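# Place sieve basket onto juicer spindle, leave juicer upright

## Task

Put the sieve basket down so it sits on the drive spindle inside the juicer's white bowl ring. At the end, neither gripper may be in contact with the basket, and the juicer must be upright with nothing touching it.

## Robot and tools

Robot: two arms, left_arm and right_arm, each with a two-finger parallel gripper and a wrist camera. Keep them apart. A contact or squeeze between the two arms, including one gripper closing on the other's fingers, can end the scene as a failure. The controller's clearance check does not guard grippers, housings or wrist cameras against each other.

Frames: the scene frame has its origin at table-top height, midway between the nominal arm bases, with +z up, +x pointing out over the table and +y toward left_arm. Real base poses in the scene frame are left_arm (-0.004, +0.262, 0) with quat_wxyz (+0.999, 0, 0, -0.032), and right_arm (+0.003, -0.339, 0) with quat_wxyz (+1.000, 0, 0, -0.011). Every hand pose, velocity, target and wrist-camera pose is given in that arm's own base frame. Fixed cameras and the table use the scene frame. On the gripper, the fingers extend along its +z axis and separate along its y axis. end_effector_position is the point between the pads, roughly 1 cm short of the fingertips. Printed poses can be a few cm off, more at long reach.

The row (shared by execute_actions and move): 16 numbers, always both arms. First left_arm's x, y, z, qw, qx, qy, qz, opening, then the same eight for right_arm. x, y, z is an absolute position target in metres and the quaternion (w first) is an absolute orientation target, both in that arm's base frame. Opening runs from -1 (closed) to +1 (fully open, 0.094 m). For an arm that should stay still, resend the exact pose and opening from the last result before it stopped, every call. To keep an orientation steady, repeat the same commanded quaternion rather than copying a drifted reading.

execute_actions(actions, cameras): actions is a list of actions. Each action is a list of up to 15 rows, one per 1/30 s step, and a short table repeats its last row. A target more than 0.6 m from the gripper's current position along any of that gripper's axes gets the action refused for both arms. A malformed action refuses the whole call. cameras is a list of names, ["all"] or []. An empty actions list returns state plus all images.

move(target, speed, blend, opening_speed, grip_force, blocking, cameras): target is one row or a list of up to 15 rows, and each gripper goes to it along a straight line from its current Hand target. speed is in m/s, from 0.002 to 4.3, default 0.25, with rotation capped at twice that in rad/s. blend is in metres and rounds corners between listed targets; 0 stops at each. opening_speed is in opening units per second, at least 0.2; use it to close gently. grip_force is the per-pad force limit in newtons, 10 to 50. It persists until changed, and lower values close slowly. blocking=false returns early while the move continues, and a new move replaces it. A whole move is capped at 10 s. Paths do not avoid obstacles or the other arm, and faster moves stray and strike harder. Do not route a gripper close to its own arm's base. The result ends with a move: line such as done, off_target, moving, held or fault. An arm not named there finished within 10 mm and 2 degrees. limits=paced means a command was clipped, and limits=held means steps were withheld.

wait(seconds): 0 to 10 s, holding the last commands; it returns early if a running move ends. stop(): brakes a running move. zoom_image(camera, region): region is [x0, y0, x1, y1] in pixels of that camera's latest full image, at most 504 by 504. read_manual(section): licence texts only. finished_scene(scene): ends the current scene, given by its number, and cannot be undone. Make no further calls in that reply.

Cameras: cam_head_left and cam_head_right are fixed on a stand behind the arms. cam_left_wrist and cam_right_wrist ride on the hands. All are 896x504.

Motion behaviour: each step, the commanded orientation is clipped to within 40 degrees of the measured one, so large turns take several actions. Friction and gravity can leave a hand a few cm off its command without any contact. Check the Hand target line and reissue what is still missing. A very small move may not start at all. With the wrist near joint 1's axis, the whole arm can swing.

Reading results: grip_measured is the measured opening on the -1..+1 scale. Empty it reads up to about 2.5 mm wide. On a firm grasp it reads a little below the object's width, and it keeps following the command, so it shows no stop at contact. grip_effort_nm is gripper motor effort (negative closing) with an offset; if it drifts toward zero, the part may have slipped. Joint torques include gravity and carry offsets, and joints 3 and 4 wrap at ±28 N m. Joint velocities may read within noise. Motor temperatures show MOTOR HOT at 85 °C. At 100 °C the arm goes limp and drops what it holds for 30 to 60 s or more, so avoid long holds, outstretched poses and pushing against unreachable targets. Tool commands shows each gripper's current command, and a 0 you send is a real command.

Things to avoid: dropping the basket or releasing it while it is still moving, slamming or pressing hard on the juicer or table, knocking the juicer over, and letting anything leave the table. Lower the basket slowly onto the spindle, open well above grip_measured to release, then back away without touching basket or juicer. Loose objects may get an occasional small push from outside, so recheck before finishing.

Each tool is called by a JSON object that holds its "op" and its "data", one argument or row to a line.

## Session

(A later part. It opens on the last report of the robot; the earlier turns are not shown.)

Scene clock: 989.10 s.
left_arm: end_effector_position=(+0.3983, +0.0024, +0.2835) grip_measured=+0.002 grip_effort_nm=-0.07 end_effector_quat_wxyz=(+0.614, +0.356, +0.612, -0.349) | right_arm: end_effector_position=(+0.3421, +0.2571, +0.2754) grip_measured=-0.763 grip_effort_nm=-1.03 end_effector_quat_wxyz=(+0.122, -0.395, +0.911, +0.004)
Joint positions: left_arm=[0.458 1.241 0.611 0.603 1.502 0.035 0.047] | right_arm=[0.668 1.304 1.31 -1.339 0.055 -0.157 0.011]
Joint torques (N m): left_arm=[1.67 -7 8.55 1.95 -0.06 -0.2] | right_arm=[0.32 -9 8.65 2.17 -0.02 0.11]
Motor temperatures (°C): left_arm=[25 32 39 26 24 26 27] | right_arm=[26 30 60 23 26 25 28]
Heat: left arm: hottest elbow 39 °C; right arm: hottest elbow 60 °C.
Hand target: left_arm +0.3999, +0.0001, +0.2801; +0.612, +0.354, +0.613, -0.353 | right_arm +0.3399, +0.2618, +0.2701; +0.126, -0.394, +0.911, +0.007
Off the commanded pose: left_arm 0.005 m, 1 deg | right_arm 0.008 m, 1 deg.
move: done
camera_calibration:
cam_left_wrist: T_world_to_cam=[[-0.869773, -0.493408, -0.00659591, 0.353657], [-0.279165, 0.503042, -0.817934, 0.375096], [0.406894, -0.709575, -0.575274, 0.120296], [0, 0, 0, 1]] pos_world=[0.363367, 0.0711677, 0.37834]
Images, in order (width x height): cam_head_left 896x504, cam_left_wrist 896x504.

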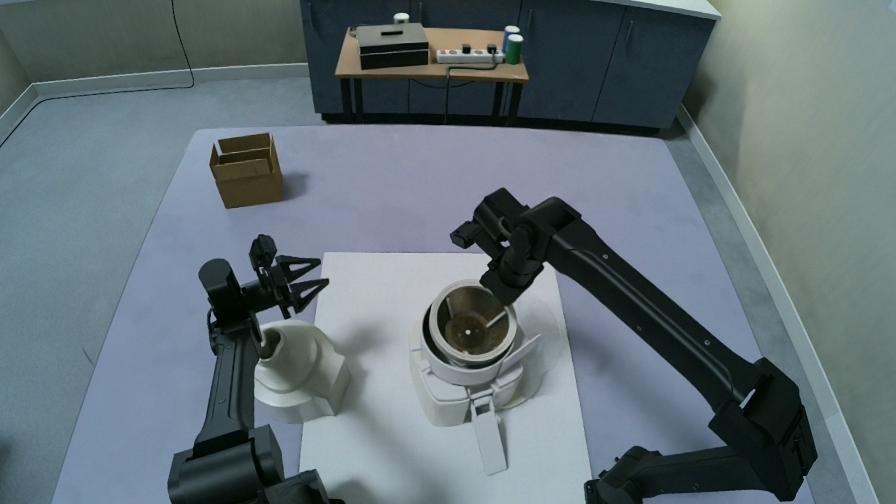

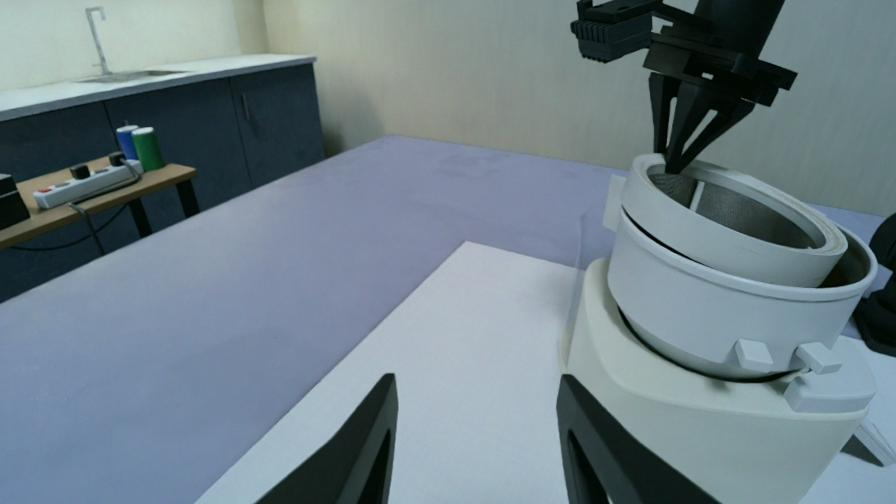

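{"op": "move", "data": {
  "target": [
    [0.40,0.0,0.28,0.612,0.3536,0.612,-0.3536,0,0.340,0.266,0.258,0.122,-0.396,0.911,0.0,-1],
    [0.40,0.0,0.28,0.612,0.3536,0.612,-0.3536,0,0.340,0.266,0.238,0.122,-0.396,0.911,0.0,-1]
  ],
  "speed": 0.07,
  "cameras": ["cam_left_wrist","cam_head_left"]
}}

{"op": "zoom_image", "data": {
  "camera": "cam_left_wrist",
  "region": [540, 60, 896, 400]
}}

{"op": "zoom_image", "data": {
  "camera": "cam_head_left",
  "region": [390, 250, 560, 420]
}}

Scene clock: 1000.77 s.
left_arm: end_effector_position=(+0.3983, +0.0024, +0.2835) grip_measured=+0.002 grip_effort_nm=-0.07 end_effector_quat_wxyz=(+0.614, +0.356, +0.612, -0.349) | right_arm: end_effector_position=(+0.3405, +0.2577, +0.2721) grip_measured=-0.763 grip_effort_nm=-1.03 end_effector_quat_wxyz=(+0.147, -0.393, +0.908, +0.003)
Joint positions: left_arm=[0.458 1.241 0.611 0.603 1.502 0.035 0.047] | right_arm=[0.678 1.271 1.263 -1.276 0.072 -0.15 0.011]
Joint torques (N m): left_arm=[1.61 -7.06 8.76 1.85 -0.07 -0.13] | right_arm=[0.5 -5.48 6.95 2.62 -0.11 0.09]
Motor temperatures (°C): left_arm=[25 32 39 26 24 26 27] | right_arm=[26 31 57 23 26 25 28]
Heat: left arm: hottest elbow 39 °C; right arm: hottest elbow 57 °C.
Hand target: left_arm +0.3999, +0.0001, +0.2801; +0.612, +0.354, +0.613, -0.353 | right_arm +0.3385, +0.2645, +0.2390; +0.122, -0.396, +0.910, +0.000
Off the commanded pose: left_arm 0.005 m, 1 deg | right_arm 0.035 m, 3 deg.
move: off_target (right_arm)
camera_calibration:
cam_left_wrist: T_world_to_cam=[[-0.869773, -0.493408, -0.00659591, 0.353657], [-0.279165, 0.503042, -0.817934, 0.375096], [0.406894, -0.709575, -0.575274, 0.120296], [0, 0, 0, 1]] pos_world=[0.363367, 0.0711677, 0.37834]
Images, in order (width x height): cam_head_left 896x504, cam_left_wrist 896x504.

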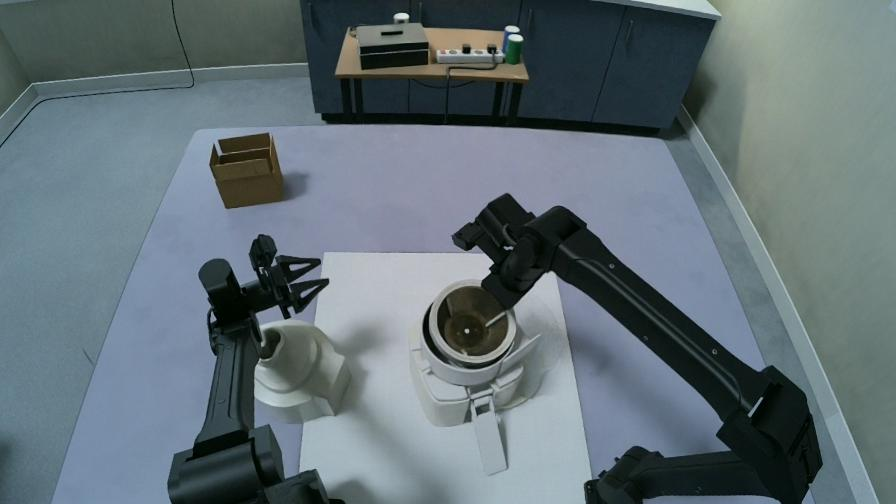

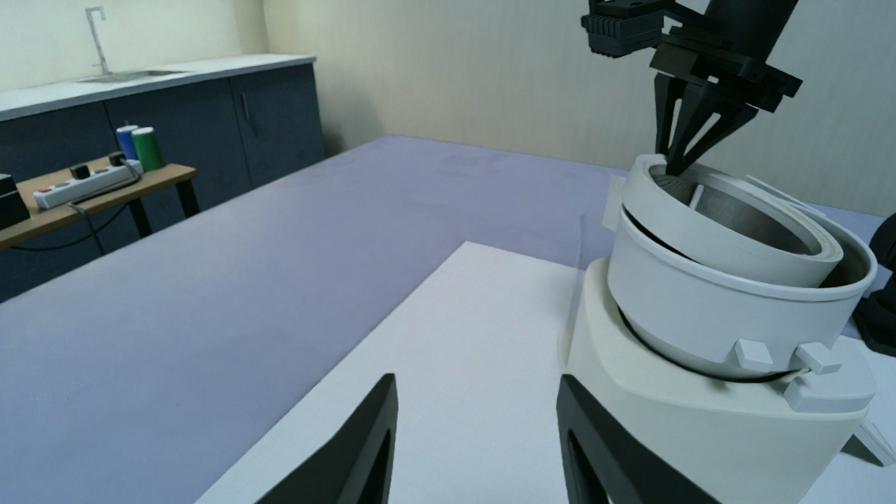

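Scaled by 1.416 from the camera's 896x504 image, which has a finer 1280x720 frame.

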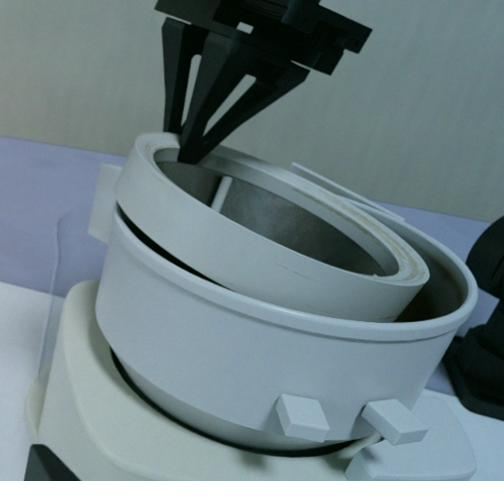

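Scaled by 2.965 from the camera's 896x504 image, which has a finer 1280x720 frame.

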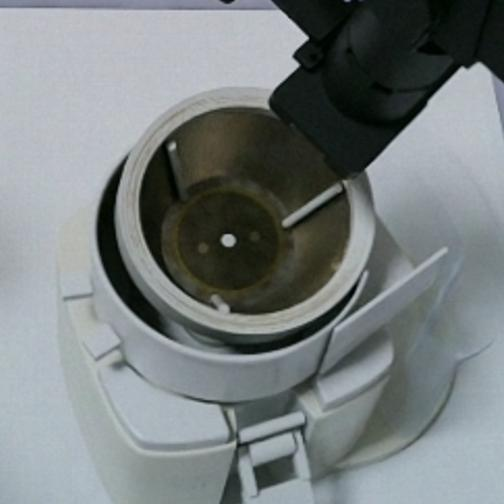

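{"op": "move", "data": {
  "target": [
    [0.40,0.0,0.28,0.612,0.3536,0.612,-0.3536,0,0.336,0.268,0.295,0.105,-0.396,0.913,0.010,-1],
    [0.40,0.0,0.28,0.612,0.3536,0.612,-0.3536,0,0.331,0.268,0.275,0.105,-0.396,0.913,0.010,-1],
    [0.40,0.0,0.28,0.612,0.3536,0.612,-0.3536,0,0.331,0.268,0.24,0.105,-0.396,0.913,0.010,-1]
  ],
  "speed": 0.08,
  "cameras": ["cam_left_wrist","cam_head_left"]
}}

{"op": "zoom_image", "data": {
  "camera": "cam_left_wrist",
  "region": [540, 60, 896, 400]
}}

{"op": "zoom_image", "data": {
  "camera": "cam_head_left",
  "region": [390, 250, 560, 420]
}}

Scene clock: 1015.73 s.
left_arm: end_effector_position=(+0.3983, +0.0024, +0.2835) grip_measured=+0.002 grip_effort_nm=-0.07 end_effector_quat_wxyz=(+0.614, +0.356, +0.612, -0.349) | right_arm: end_effector_position=(+0.3361, +0.2572, +0.2722) grip_measured=-0.763 grip_effort_nm=-1.03 end_effector_quat_wxyz=(+0.132, -0.388, +0.912, +0.007)
Joint positions: left_arm=[0.458 1.241 0.611 0.603 1.502 0.035 0.047] | right_arm=[0.678 1.278 1.275 -1.308 0.058 -0.135 0.011]
Joint torques (N m): left_arm=[0.62 -7.59 8.61 1.69 -0.13 -0.13] | right_arm=[1.03 -5.6 6.94 2.28 -0.66 0.06]
Heat: left arm: hottest elbow 39 °C; right arm: hottest elbow 53 °C.
Hand target: left_arm +0.3999, +0.0001, +0.2801; +0.612, +0.354, +0.613, -0.353 | right_arm +0.3298, +0.2664, +0.2410; +0.105, -0.396, +0.912, +0.010
Off the commanded pose: left_arm 0.005 m, 1 deg | right_arm 0.034 m, 3 deg.
move: off_target (right_arm)
camera_calibration:
cam_left_wrist: T_world_to_cam=[[-0.869773, -0.493408, -0.00659591, 0.353657], [-0.279165, 0.503042, -0.817934, 0.375096], [0.406894, -0.709575, -0.575274, 0.120296], [0, 0, 0, 1]] pos_world=[0.363367, 0.0711677, 0.37834]
Images, in order (width x height): cam_head_left 896x504, cam_left_wrist 896x504.

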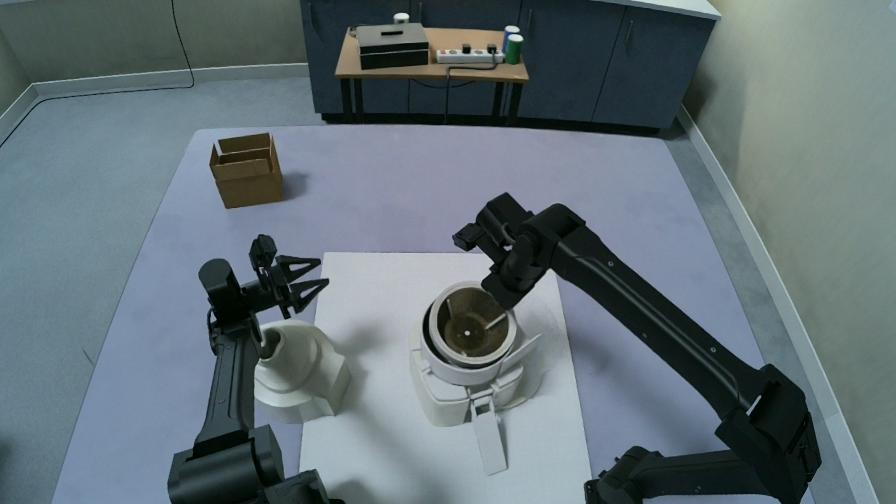

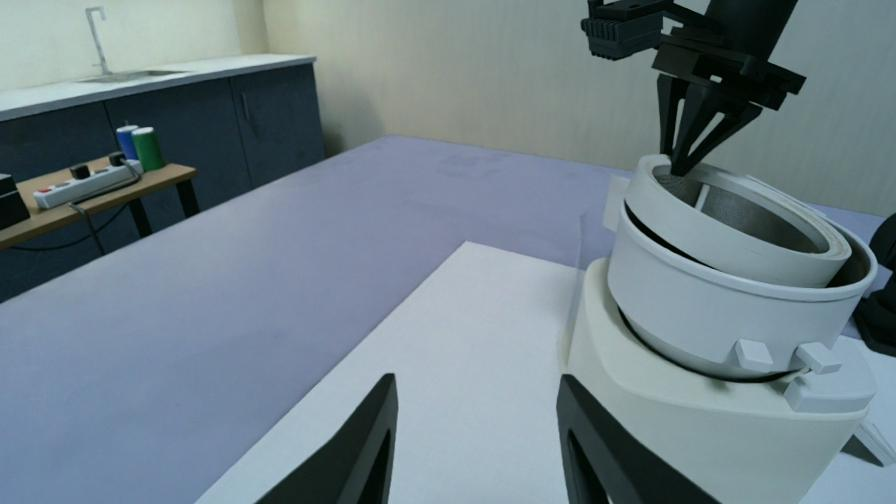

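Scaled by 1.416 from the camera's 896x504 image, which has a finer 1280x720 frame.

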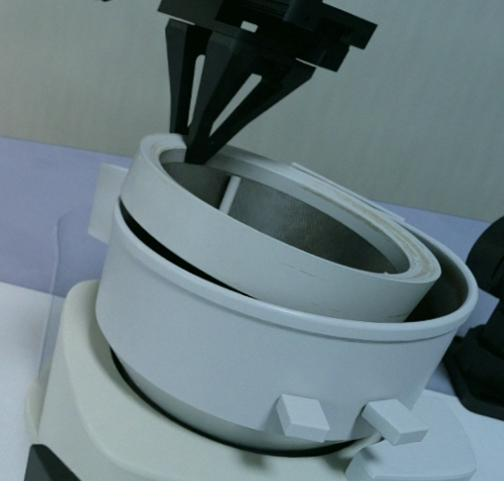

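Scaled by 2.965 from the camera's 896x504 image, which has a finer 1280x720 frame.

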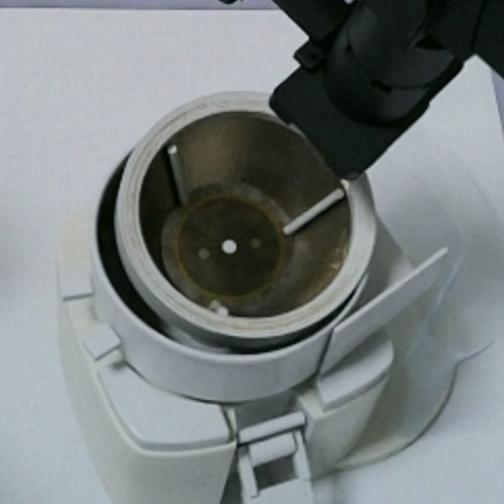

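{"op": "move", "data": {
  "target": [
    [0.40,0.0,0.28,0.612,0.3536,0.612,-0.3536,0,0.335,0.272,0.30,0.105,-0.396,0.913,0.010,-1],
    [0.40,0.0,0.28,0.612,0.3536,0.612,-0.3536,0,0.333,0.277,0.275,0.105,-0.396,0.913,0.010,-1],
    [0.40,0.0,0.28,0.612,0.3536,0.612,-0.3536,0,0.332,0.275,0.24,0.105,-0.396,0.913,0.010,-1]
  ],
  "speed": 0.08,
  "cameras": ["cam_left_wrist","cam_head_left"]
}}

{"op": "zoom_image", "data": {
  "camera": "cam_left_wrist",
  "region": [540, 60, 896, 400]
}}

{"op": "zoom_image", "data": {
  "camera": "cam_head_left",
  "region": [390, 250, 560, 420]
}}

Scene clock: 1027.50 s.
left_arm: end_effector_position=(+0.3983, +0.0024, +0.2835) grip_measured=+0.002 grip_effort_nm=-0.07 end_effector_quat_wxyz=(+0.614, +0.356, +0.612, -0.349) | right_arm: end_effector_position=(+0.3330, +0.2703, +0.2477) grip_measured=-0.763 grip_effort_nm=-1.03 end_effector_quat_wxyz=(+0.102, -0.397, +0.912, +0.007)
Joint positions: left_arm=[0.458 1.241 0.611 0.603 1.502 0.035 0.047] | right_arm=[0.701 1.333 1.27 -1.309 0.045 -0.125 0.011]
Joint torques (N m): left_arm=[0.79 -7.12 8.38 1.8 -0.02 -0.16] | right_arm=[0.56 -9.11 8.4 2.3 -0.04 0.07]
Motor temperatures (°C): left_arm=[25 32 39 26 24 26 27] | right_arm=[26 30 51 23 26 25 28]
Heat: left arm: hottest elbow 39 °C; right arm: hottest elbow 51 °C.
Hand target: left_arm +0.3999, +0.0001, +0.2801; +0.612, +0.354, +0.613, -0.353 | right_arm +0.3319, +0.2749, +0.2402; +0.105, -0.396, +0.912, +0.010
Off the commanded pose: left_arm 0.005 m, 1 deg | right_arm 0.009 m, 1 deg.
move: done
camera_calibration:
cam_left_wrist: T_world_to_cam=[[-0.869773, -0.493408, -0.00659591, 0.353657], [-0.279165, 0.503042, -0.817934, 0.375096], [0.406894, -0.709575, -0.575274, 0.120296], [0, 0, 0, 1]] pos_world=[0.363367, 0.0711677, 0.37834]
Images, in order (width x height): cam_head_left 896x504, cam_left_wrist 896x504.

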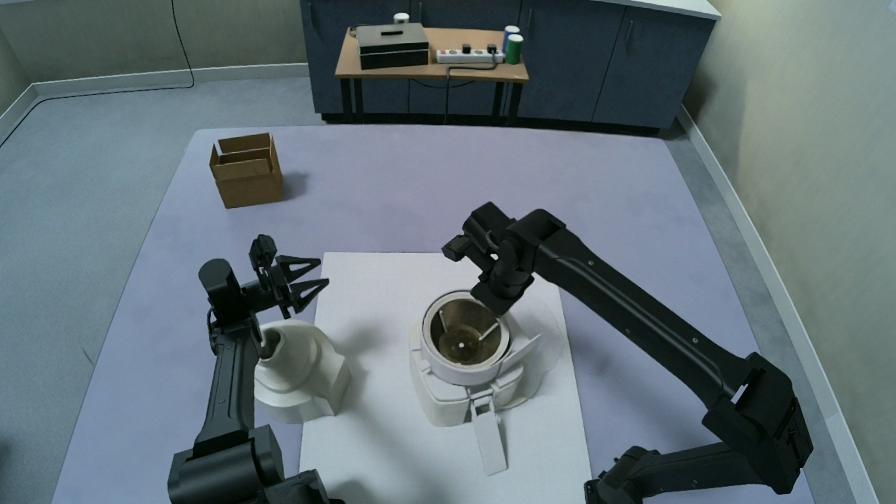

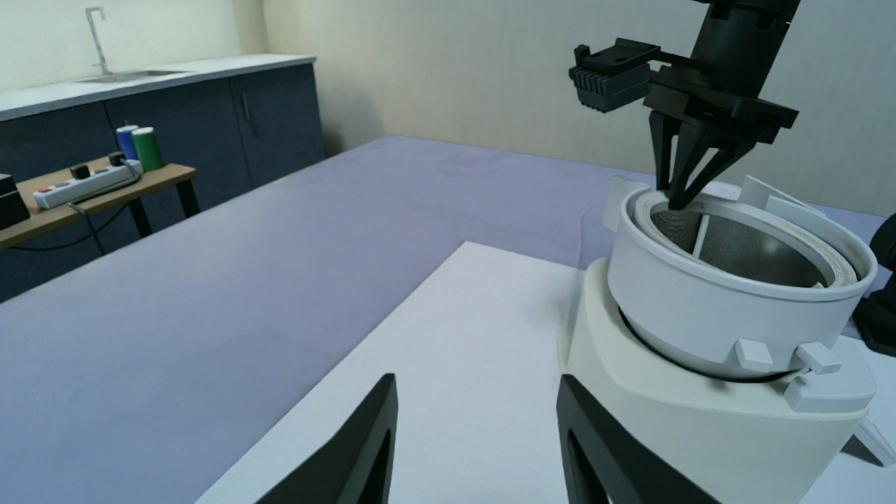

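Scaled by 1.416 from the camera's 896x504 image, which has a finer 1280x720 frame.

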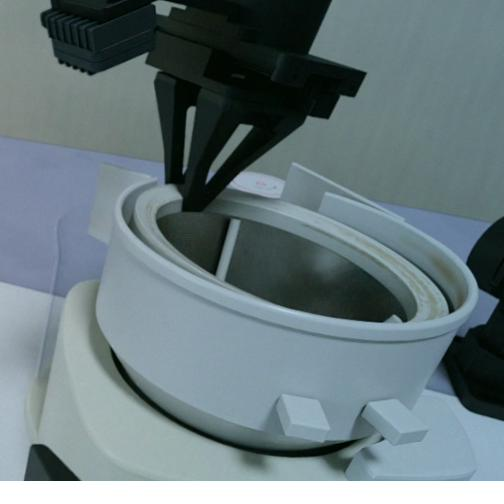

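Scaled by 2.965 from the camera's 896x504 image, which has a finer 1280x720 frame.

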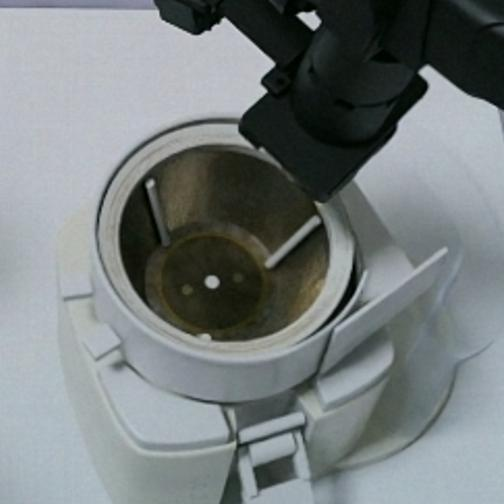

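{"op": "move", "data": {
  "target": [
    [0.40,0.0,0.28,0.612,0.3536,0.612,-0.3536,0,0.332,0.271,0.225,0.105,-0.396,0.913,0.010,-1],
    [0.40,0.0,0.28,0.612,0.3536,0.612,-0.3536,0,0.332,0.271,0.200,0.105,-0.396,0.913,0.010,-1]
  ],
  "speed": 0.06,
  "cameras": ["cam_left_wrist","cam_head_left"]
}}

{"op": "zoom_image", "data": {
  "camera": "cam_left_wrist",
  "region": [540, 60, 896, 400]
}}

{"op": "zoom_image", "data": {
  "camera": "cam_head_left",
  "region": [390, 250, 560, 420]
}}

Scene clock: 1034.53 s.
left_arm: end_effector_position=(+0.3983, +0.0024, +0.2835) grip_measured=+0.002 grip_effort_nm=-0.07 end_effector_quat_wxyz=(+0.614, +0.356, +0.612, -0.349) | right_arm: end_effector_position=(+0.3341, +0.2696, +0.2415) grip_measured=-0.763 grip_effort_nm=-1.03 end_effector_quat_wxyz=(+0.140, -0.393, +0.909, +0.018)
Joint positions: left_arm=[0.458 1.241 0.611 0.603 1.502 0.035 0.047] | right_arm=[0.698 1.286 1.198 -1.204 0.044 -0.125 0.011]
Joint torques (N m): left_arm=[0.79 -6.95 8.72 1.85 -0.05 -0.13] | right_arm=[-0.38 -4.89 5.89 2.24 -0.05 0]
Heat: left arm: hottest elbow 39 °C; right arm: hottest elbow 50 °C.
Hand target: left_arm +0.3999, +0.0001, +0.2801; +0.612, +0.354, +0.613, -0.353 | right_arm +0.3299, +0.2691, +0.2017; +0.105, -0.396, +0.912, +0.010
Off the commanded pose: left_arm 0.005 m, 1 deg | right_arm 0.042 m, 4 deg.
move: off_target (right_arm)
camera_calibration:
cam_left_wrist: T_world_to_cam=[[-0.869773, -0.493408, -0.00659591, 0.353657], [-0.279165, 0.503042, -0.817934, 0.375096], [0.406894, -0.709575, -0.575274, 0.120296], [0, 0, 0, 1]] pos_world=[0.363367, 0.0711677, 0.37834]
Images, in order (width x height): cam_head_left 896x504, cam_left_wrist 896x504.

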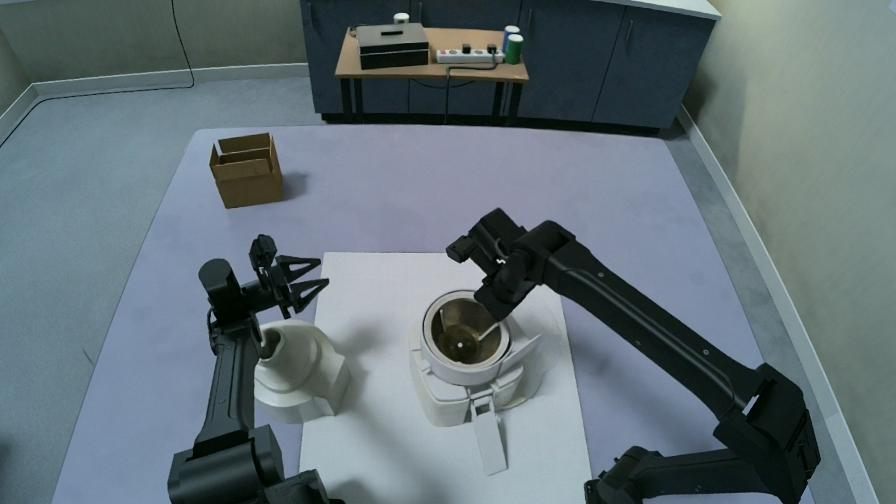

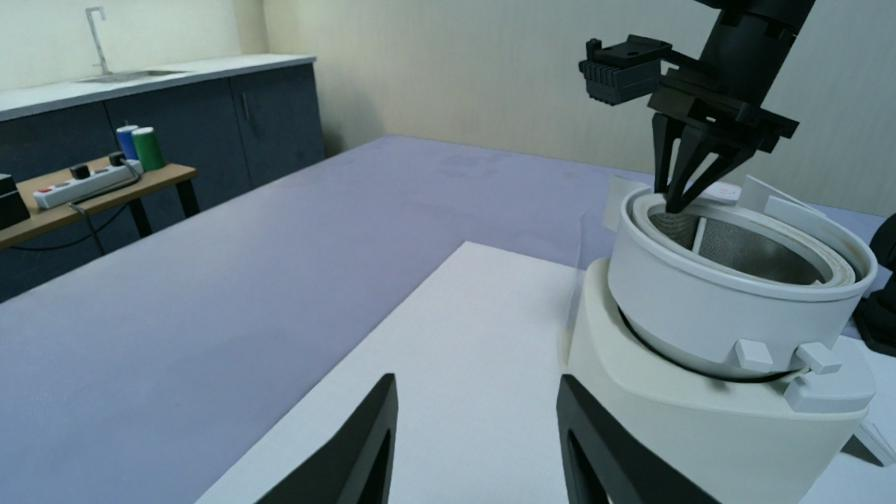

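Scaled by 1.416 from the camera's 896x504 image, which has a finer 1280x720 frame.

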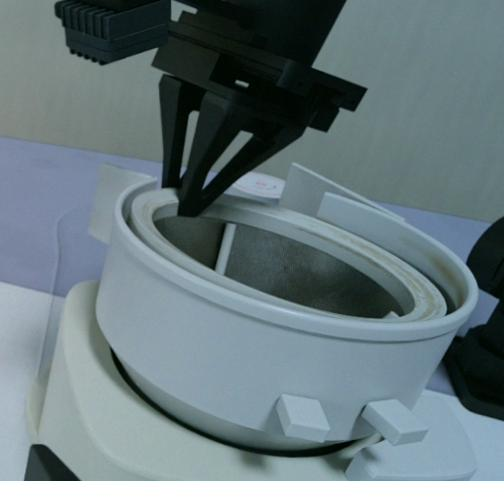

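Scaled by 2.965 from the camera's 896x504 image, which has a finer 1280x720 frame.

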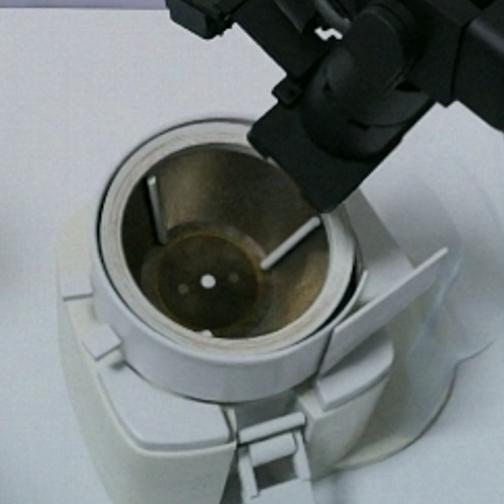

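{"op": "move", "data": {
  "target": [
    [0.40,0.0,0.28,0.612,0.3536,0.612,-0.3536,0,0.333,0.272,0.238,0.099,-0.4007,0.910,-0.033,-1],
    [0.40,0.0,0.28,0.612,0.3536,0.612,-0.3536,0,0.333,0.270,0.205,0.099,-0.4007,0.910,-0.033,-1]
  ],
  "speed": 0.06,
  "cameras": ["cam_left_wrist","cam_head_left"]
}}

{"op": "zoom_image", "data": {
  "camera": "cam_left_wrist",
  "region": [540, 60, 896, 400]
}}

{"op": "zoom_image", "data": {
  "camera": "cam_head_left",
  "region": [390, 250, 560, 420]
}}

Scene clock: 1044.60 s.
left_arm: end_effector_position=(+0.3983, +0.0024, +0.2835) grip_measured=+0.002 grip_effort_nm=-0.07 end_effector_quat_wxyz=(+0.614, +0.356, +0.612, -0.349) | right_arm: end_effector_position=(+0.3348, +0.2691, +0.2433) grip_measured=-0.760 grip_effort_nm=-1.03 end_effector_quat_wxyz=(+0.129, -0.392, +0.911, -0.018)
Joint positions: left_arm=[0.458 1.241 0.611 0.603 1.502 0.035 0.047] | right_arm=[0.724 1.313 1.233 -1.256 0.114 -0.102 0.011]
Joint torques (N m): left_arm=[0.97 -6.3 8.64 1.8 -0.03 -0.17] | right_arm=[0.32 -5.83 6 2.15 0.48 -0.1]
Heat: left arm: hottest elbow 39 °C; right arm: hottest elbow 49 °C.
Hand target: left_arm +0.3999, +0.0001, +0.2801; +0.612, +0.354, +0.613, -0.353 | right_arm +0.3313, +0.2685, +0.2065; +0.099, -0.401, +0.910, -0.033
Off the commanded pose: left_arm 0.005 m, 1 deg | right_arm 0.038 m, 4 deg.
move: off_target (right_arm)
camera_calibration:
cam_left_wrist: T_world_to_cam=[[-0.869773, -0.493408, -0.00659591, 0.353657], [-0.279165, 0.503042, -0.817934, 0.375096], [0.406894, -0.709575, -0.575274, 0.120296], [0, 0, 0, 1]] pos_world=[0.363367, 0.0711677, 0.37834]
Images, in order (width x height): cam_head_left 896x504, cam_left_wrist 896x504.

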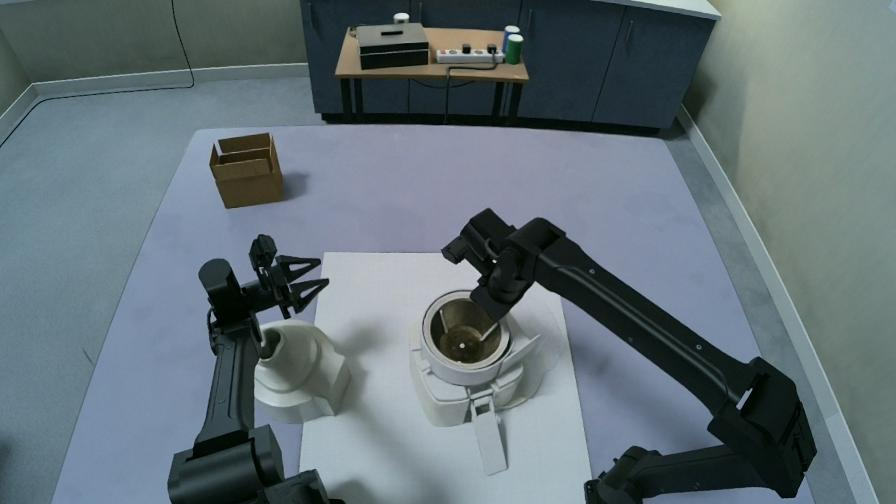

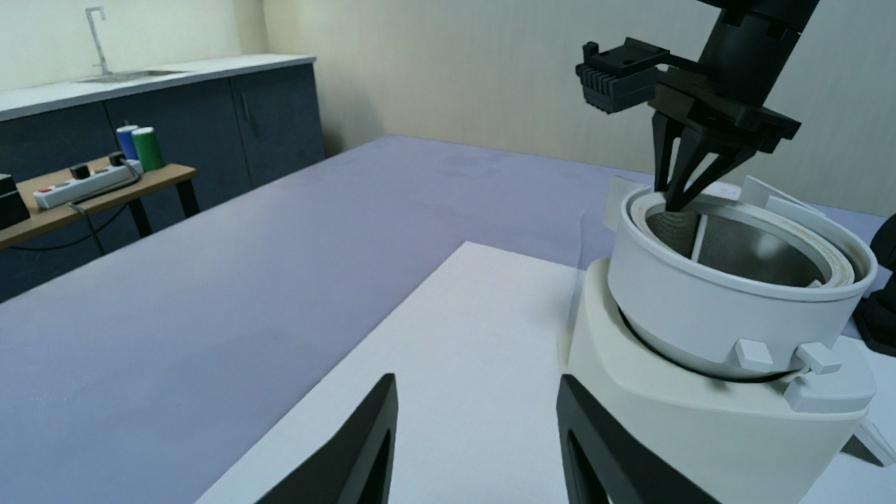

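Scaled by 1.416 from the camera's 896x504 image, which has a finer 1280x720 frame.

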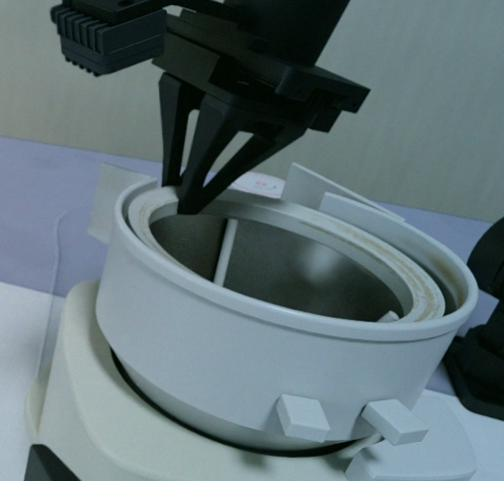

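Scaled by 2.965 from the camera's 896x504 image, which has a finer 1280x720 frame.

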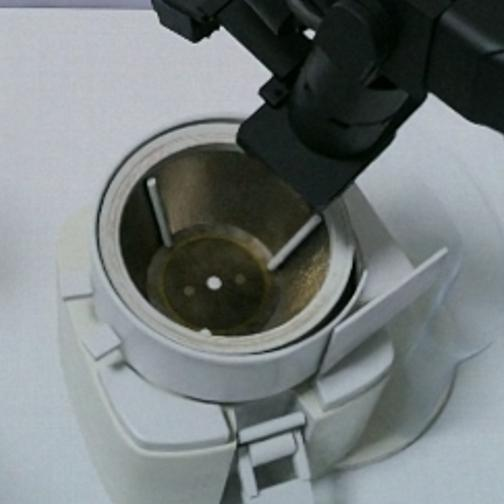

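{"op": "move", "data": {
  "target": [
    [0.40,0.0,0.28,0.612,0.3536,0.612,-0.3536,0,0.334,0.269,0.238,0.12,-0.394,0.911,-0.02,-0.4]
  ],
  "opening_speed": 0.4,
  "cameras": ["cam_left_wrist","cam_head_left"]
}}

{"op": "zoom_image", "data": {
  "camera": "cam_left_wrist",
  "region": [540, 60, 896, 400]
}}

{"op": "zoom_image", "data": {
  "camera": "cam_head_left",
  "region": [390, 250, 560, 420]
}}

Scene clock: 1051.80 s.
left_arm: end_effector_position=(+0.3983, +0.0024, +0.2835) grip_measured=+0.002 grip_effort_nm=-0.07 end_effector_quat_wxyz=(+0.614, +0.356, +0.612, -0.349) | right_arm: end_effector_position=(+0.3344, +0.2695, +0.2434) grip_measured=-0.402 grip_effort_nm=0.09 end_effector_quat_wxyz=(+0.128, -0.392, +0.911, -0.017)
Joint positions: left_arm=[0.458 1.241 0.611 0.603 1.502 0.035 0.047] | right_arm=[0.724 1.313 1.233 -1.256 0.111 -0.102 0.028]
Joint torques (N m): left_arm=[1.26 -6.65 8.55 1.91 -0.06 -0.16] | right_arm=[-0.38 -7.88 9.85 1.03 0.13 -0.05]
Heat: left arm: hottest elbow 39 °C; right arm: hottest elbow 49 °C.
Hand target: left_arm +0.3999, +0.0001, +0.2801; +0.612, +0.354, +0.613, -0.353 | right_arm +0.3339, +0.2690, +0.2379; +0.120, -0.394, +0.911, -0.020
Off the commanded pose: left_arm 0.005 m, 1 deg | right_arm 0.005 m, 1 deg.
move: done
camera_calibration:
cam_left_wrist: T_world_to_cam=[[-0.869773, -0.493408, -0.00659591, 0.353657], [-0.279165, 0.503042, -0.817934, 0.375096], [0.406894, -0.709575, -0.575274, 0.120296], [0, 0, 0, 1]] pos_world=[0.363367, 0.0711677, 0.37834]
Images, in order (width x height): cam_head_left 896x504, cam_left_wrist 896x504.

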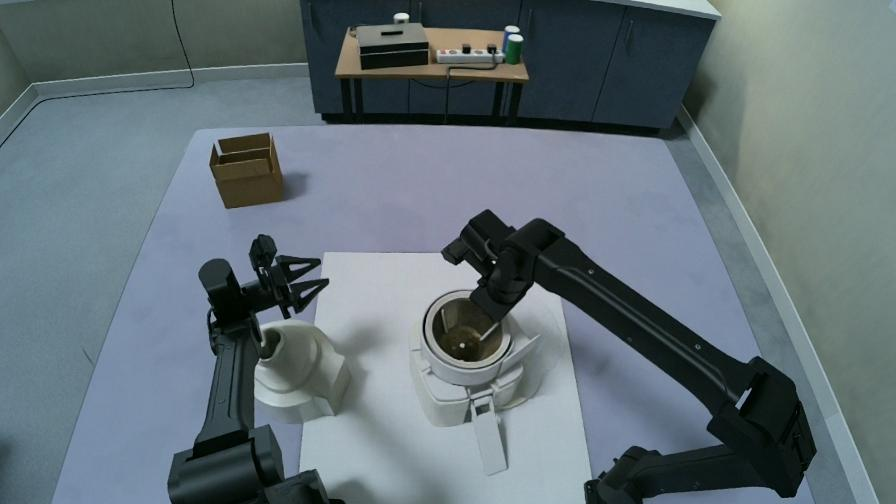

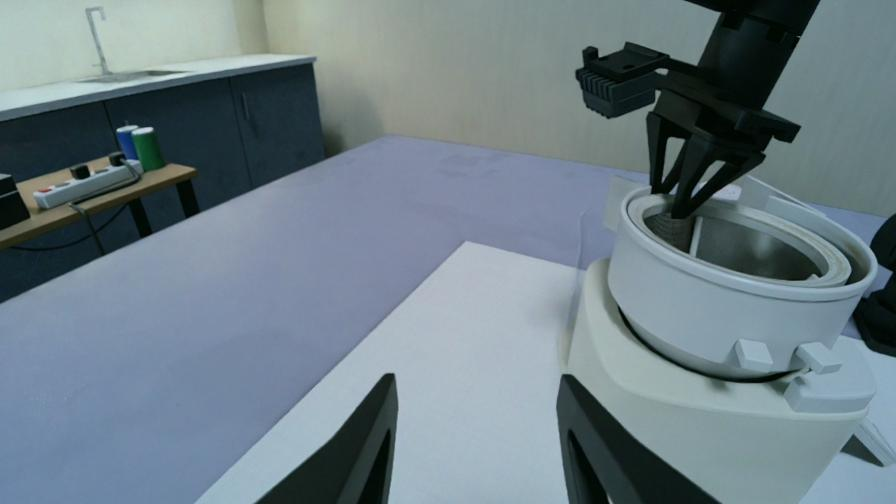

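Scaled by 1.416 from the camera's 896x504 image, which has a finer 1280x720 frame.

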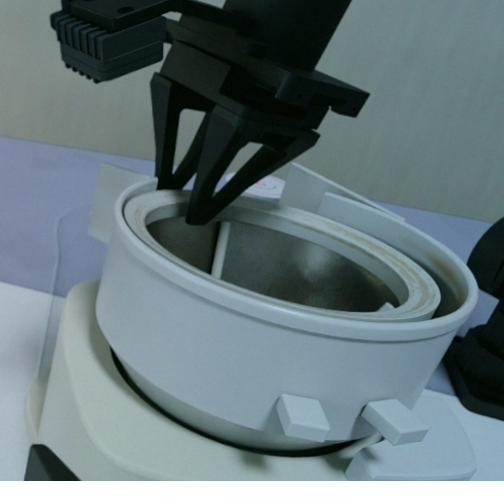

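Scaled by 2.965 from the camera's 896x504 image, which has a finer 1280x720 frame.

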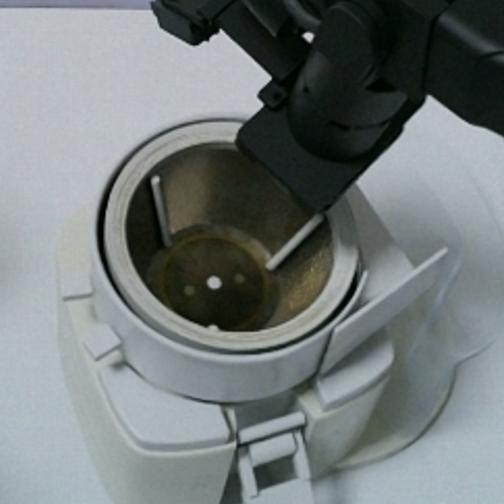

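{"op": "move", "data": {
  "target": [
    [0.40,0.0,0.28,0.612,0.3536,0.612,-0.3536,0,0.322,0.271,0.32,0.12,-0.394,0.911,-0.02,-0.4],
    [0.40,0.0,0.28,0.612,0.3536,0.612,-0.3536,0,0.25,0.2,0.36,0.20,-0.145,0.965,0.06,-1]
  ],
  "speed": 0.12,
  "cameras": ["cam_left_wrist","cam_head_left"]
}}

{"op": "zoom_image", "data": {
  "camera": "cam_left_wrist",
  "region": [540, 60, 896, 400]
}}

{"op": "zoom_image", "data": {
  "camera": "cam_head_left",
  "region": [390, 250, 560, 420]
}}

Scene clock: 1063.27 s.
left_arm: end_effector_position=(+0.3983, +0.0024, +0.2835) grip_measured=+0.002 grip_effort_nm=-0.07 end_effector_quat_wxyz=(+0.614, +0.356, +0.612, -0.349) | right_arm: end_effector_position=(+0.2512, +0.1992, +0.3631) grip_measured=-0.996 grip_effort_nm=-0.17 end_effector_quat_wxyz=(+0.199, -0.149, +0.967, +0.059)
Joint positions: left_arm=[0.458 1.241 0.611 0.603 1.502 0.035 0.047] | right_arm=[0.737 0.954 1.25 -1.466 0.119 0.407 0]
Joint torques (N m): left_arm=[0.21 -6.71 8.57 1.51 -0.06 -0.2] | right_arm=[-0.38 -4.42 8.96 2.03 0.26 0.08]
Heat: left arm: hottest elbow 39 °C; right arm: hottest elbow 49 °C.
Hand target: left_arm +0.3999, +0.0001, +0.2801; +0.612, +0.354, +0.613, -0.353 | right_arm +0.2500, +0.1999, +0.3600; +0.200, -0.145, +0.967, +0.060
Off the commanded pose: left_arm 0.005 m, 1 deg | right_arm 0.003 m, 0 deg.
move: done
camera_calibration:
cam_left_wrist: T_world_to_cam=[[-0.869773, -0.493408, -0.00659591, 0.353657], [-0.279165, 0.503042, -0.817934, 0.375096], [0.406894, -0.709575, -0.575274, 0.120296], [0, 0, 0, 1]] pos_world=[0.363367, 0.0711677, 0.37834]
Images, in order (width x height): cam_head_left 896x504, cam_left_wrist 896x504.

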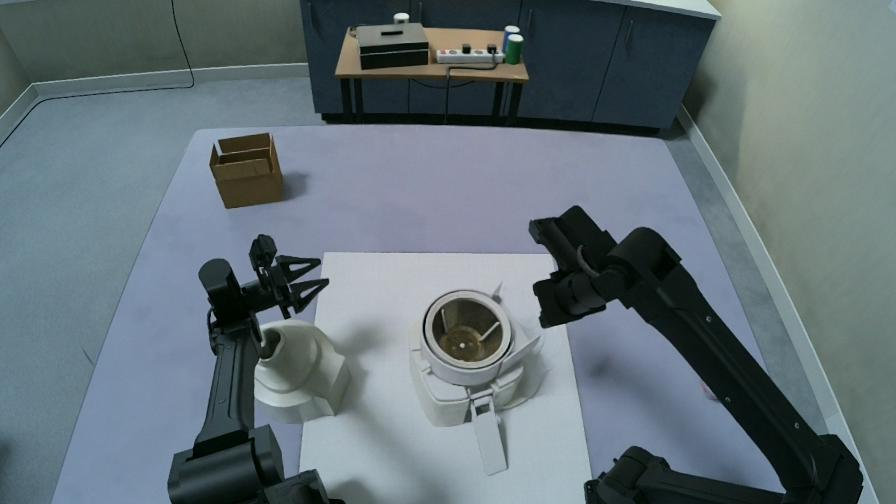

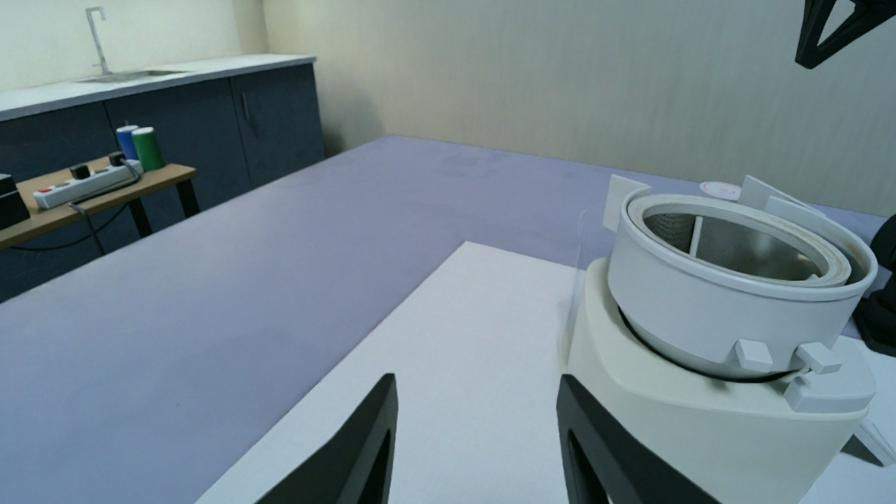

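Scaled by 1.416 from the camera's 896x504 image, which has a finer 1280x720 frame.

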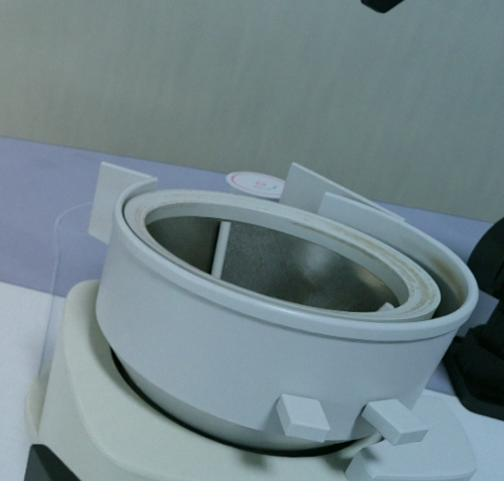

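Scaled by 2.965 from the camera's 896x504 image, which has a finer 1280x720 frame.

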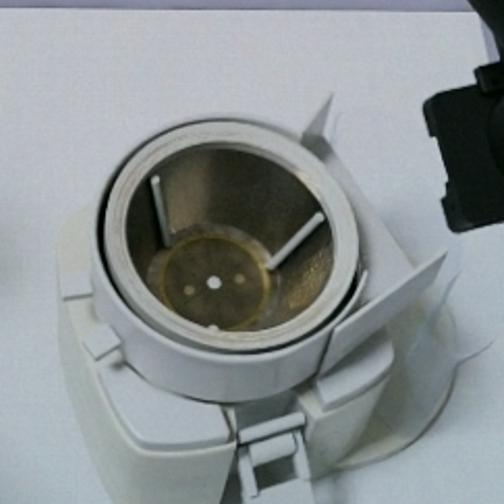

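{"op": "move", "data": {
  "target": [
    [0.40,0.0,0.28,0.612,0.3536,0.612,-0.3536,0,0.272,0.32,0.30,0.12,-0.145,0.98,0.03,-1],
    [0.40,0.0,0.28,0.612,0.3536,0.612,-0.3536,0,0.290,0.326,0.20,0.12,-0.145,0.98,0.03,-1],
    [0.40,0.0,0.28,0.612,0.3536,0.612,-0.3536,0,0.292,0.330,0.145,0.12,-0.145,0.98,0.03,-1]
  ],
  "speed": [0.15,0.12,0.05],
  "blend": [0.02,0.01,0],
  "cameras": ["cam_left_wrist","cam_head_left"]
}}

{"op": "zoom_image", "data": {
  "camera": "cam_left_wrist",
  "region": [540, 60, 896, 400]
}}

{"op": "zoom_image", "data": {
  "camera": "cam_head_left",
  "region": [390, 250, 560, 420]
}}

Scene clock: 1077.23 s.
left_arm: end_effector_position=(+0.3983, +0.0024, +0.2835) grip_measured=+0.002 grip_effort_nm=-0.07 end_effector_quat_wxyz=(+0.614, +0.356, +0.612, -0.349) | right_arm: end_effector_position=(+0.2910, +0.3355, +0.1794) grip_measured=-0.996 grip_effort_nm=-0.20 end_effector_quat_wxyz=(+0.140, -0.147, +0.978, +0.049)
Joint positions: left_arm=[0.458 1.241 0.611 0.603 1.502 0.035 0.047] | right_arm=[0.904 1.357 1.098 -1.039 0.12 0.589 0]
Joint torques (N m): left_arm=[1.38 -6.95 8.68 1.83 -0.11 -0.17] | right_arm=[-1.2 -6.36 6.37 2.48 0.11 -0.06]
Heat: left arm: hottest elbow 39 °C; right arm: hottest elbow 49 °C.
Hand target: left_arm +0.3999, +0.0001, +0.2801; +0.612, +0.354, +0.613, -0.353 | right_arm +0.2905, +0.3286, +0.1465; +0.120, -0.145, +0.982, +0.030
Off the commanded pose: left_arm 0.005 m, 1 deg | right_arm 0.035 m, 3 deg.
move: off_target (right_arm)
camera_calibration:
cam_left_wrist: T_world_to_cam=[[-0.869773, -0.493408, -0.00659591, 0.353657], [-0.279165, 0.503042, -0.817934, 0.375096], [0.406894, -0.709575, -0.575274, 0.120296], [0, 0, 0, 1]] pos_world=[0.363367, 0.0711677, 0.37834]
Images, in order (width x height): cam_head_left 896x504, cam_left_wrist 896x504.

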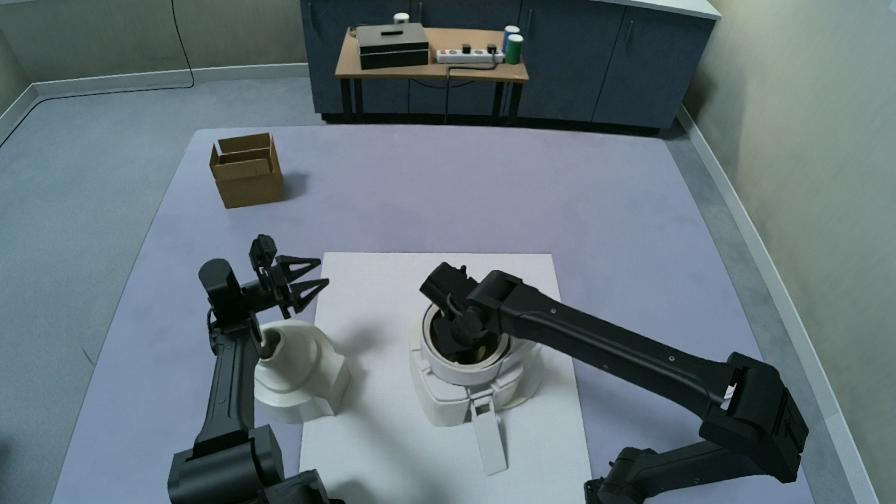

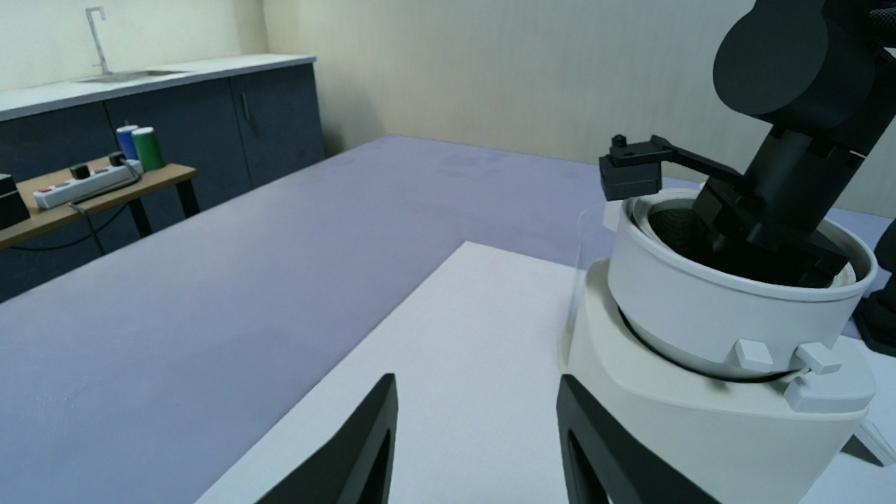

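Scaled by 1.416 from the camera's 896x504 image, which has a finer 1280x720 frame.

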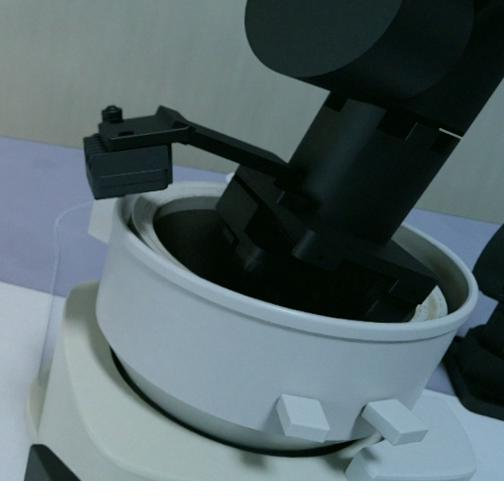

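Scaled by 2.965 from the camera's 896x504 image, which has a finer 1280x720 frame.

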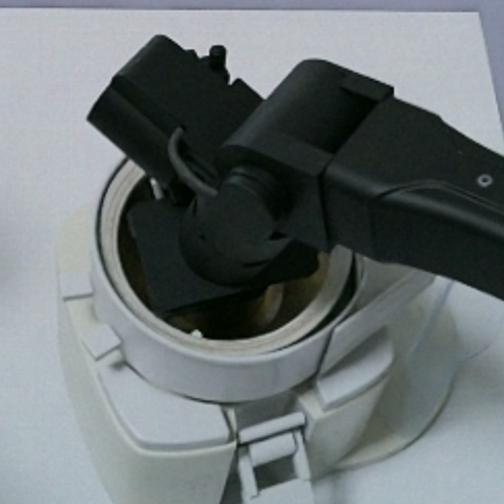

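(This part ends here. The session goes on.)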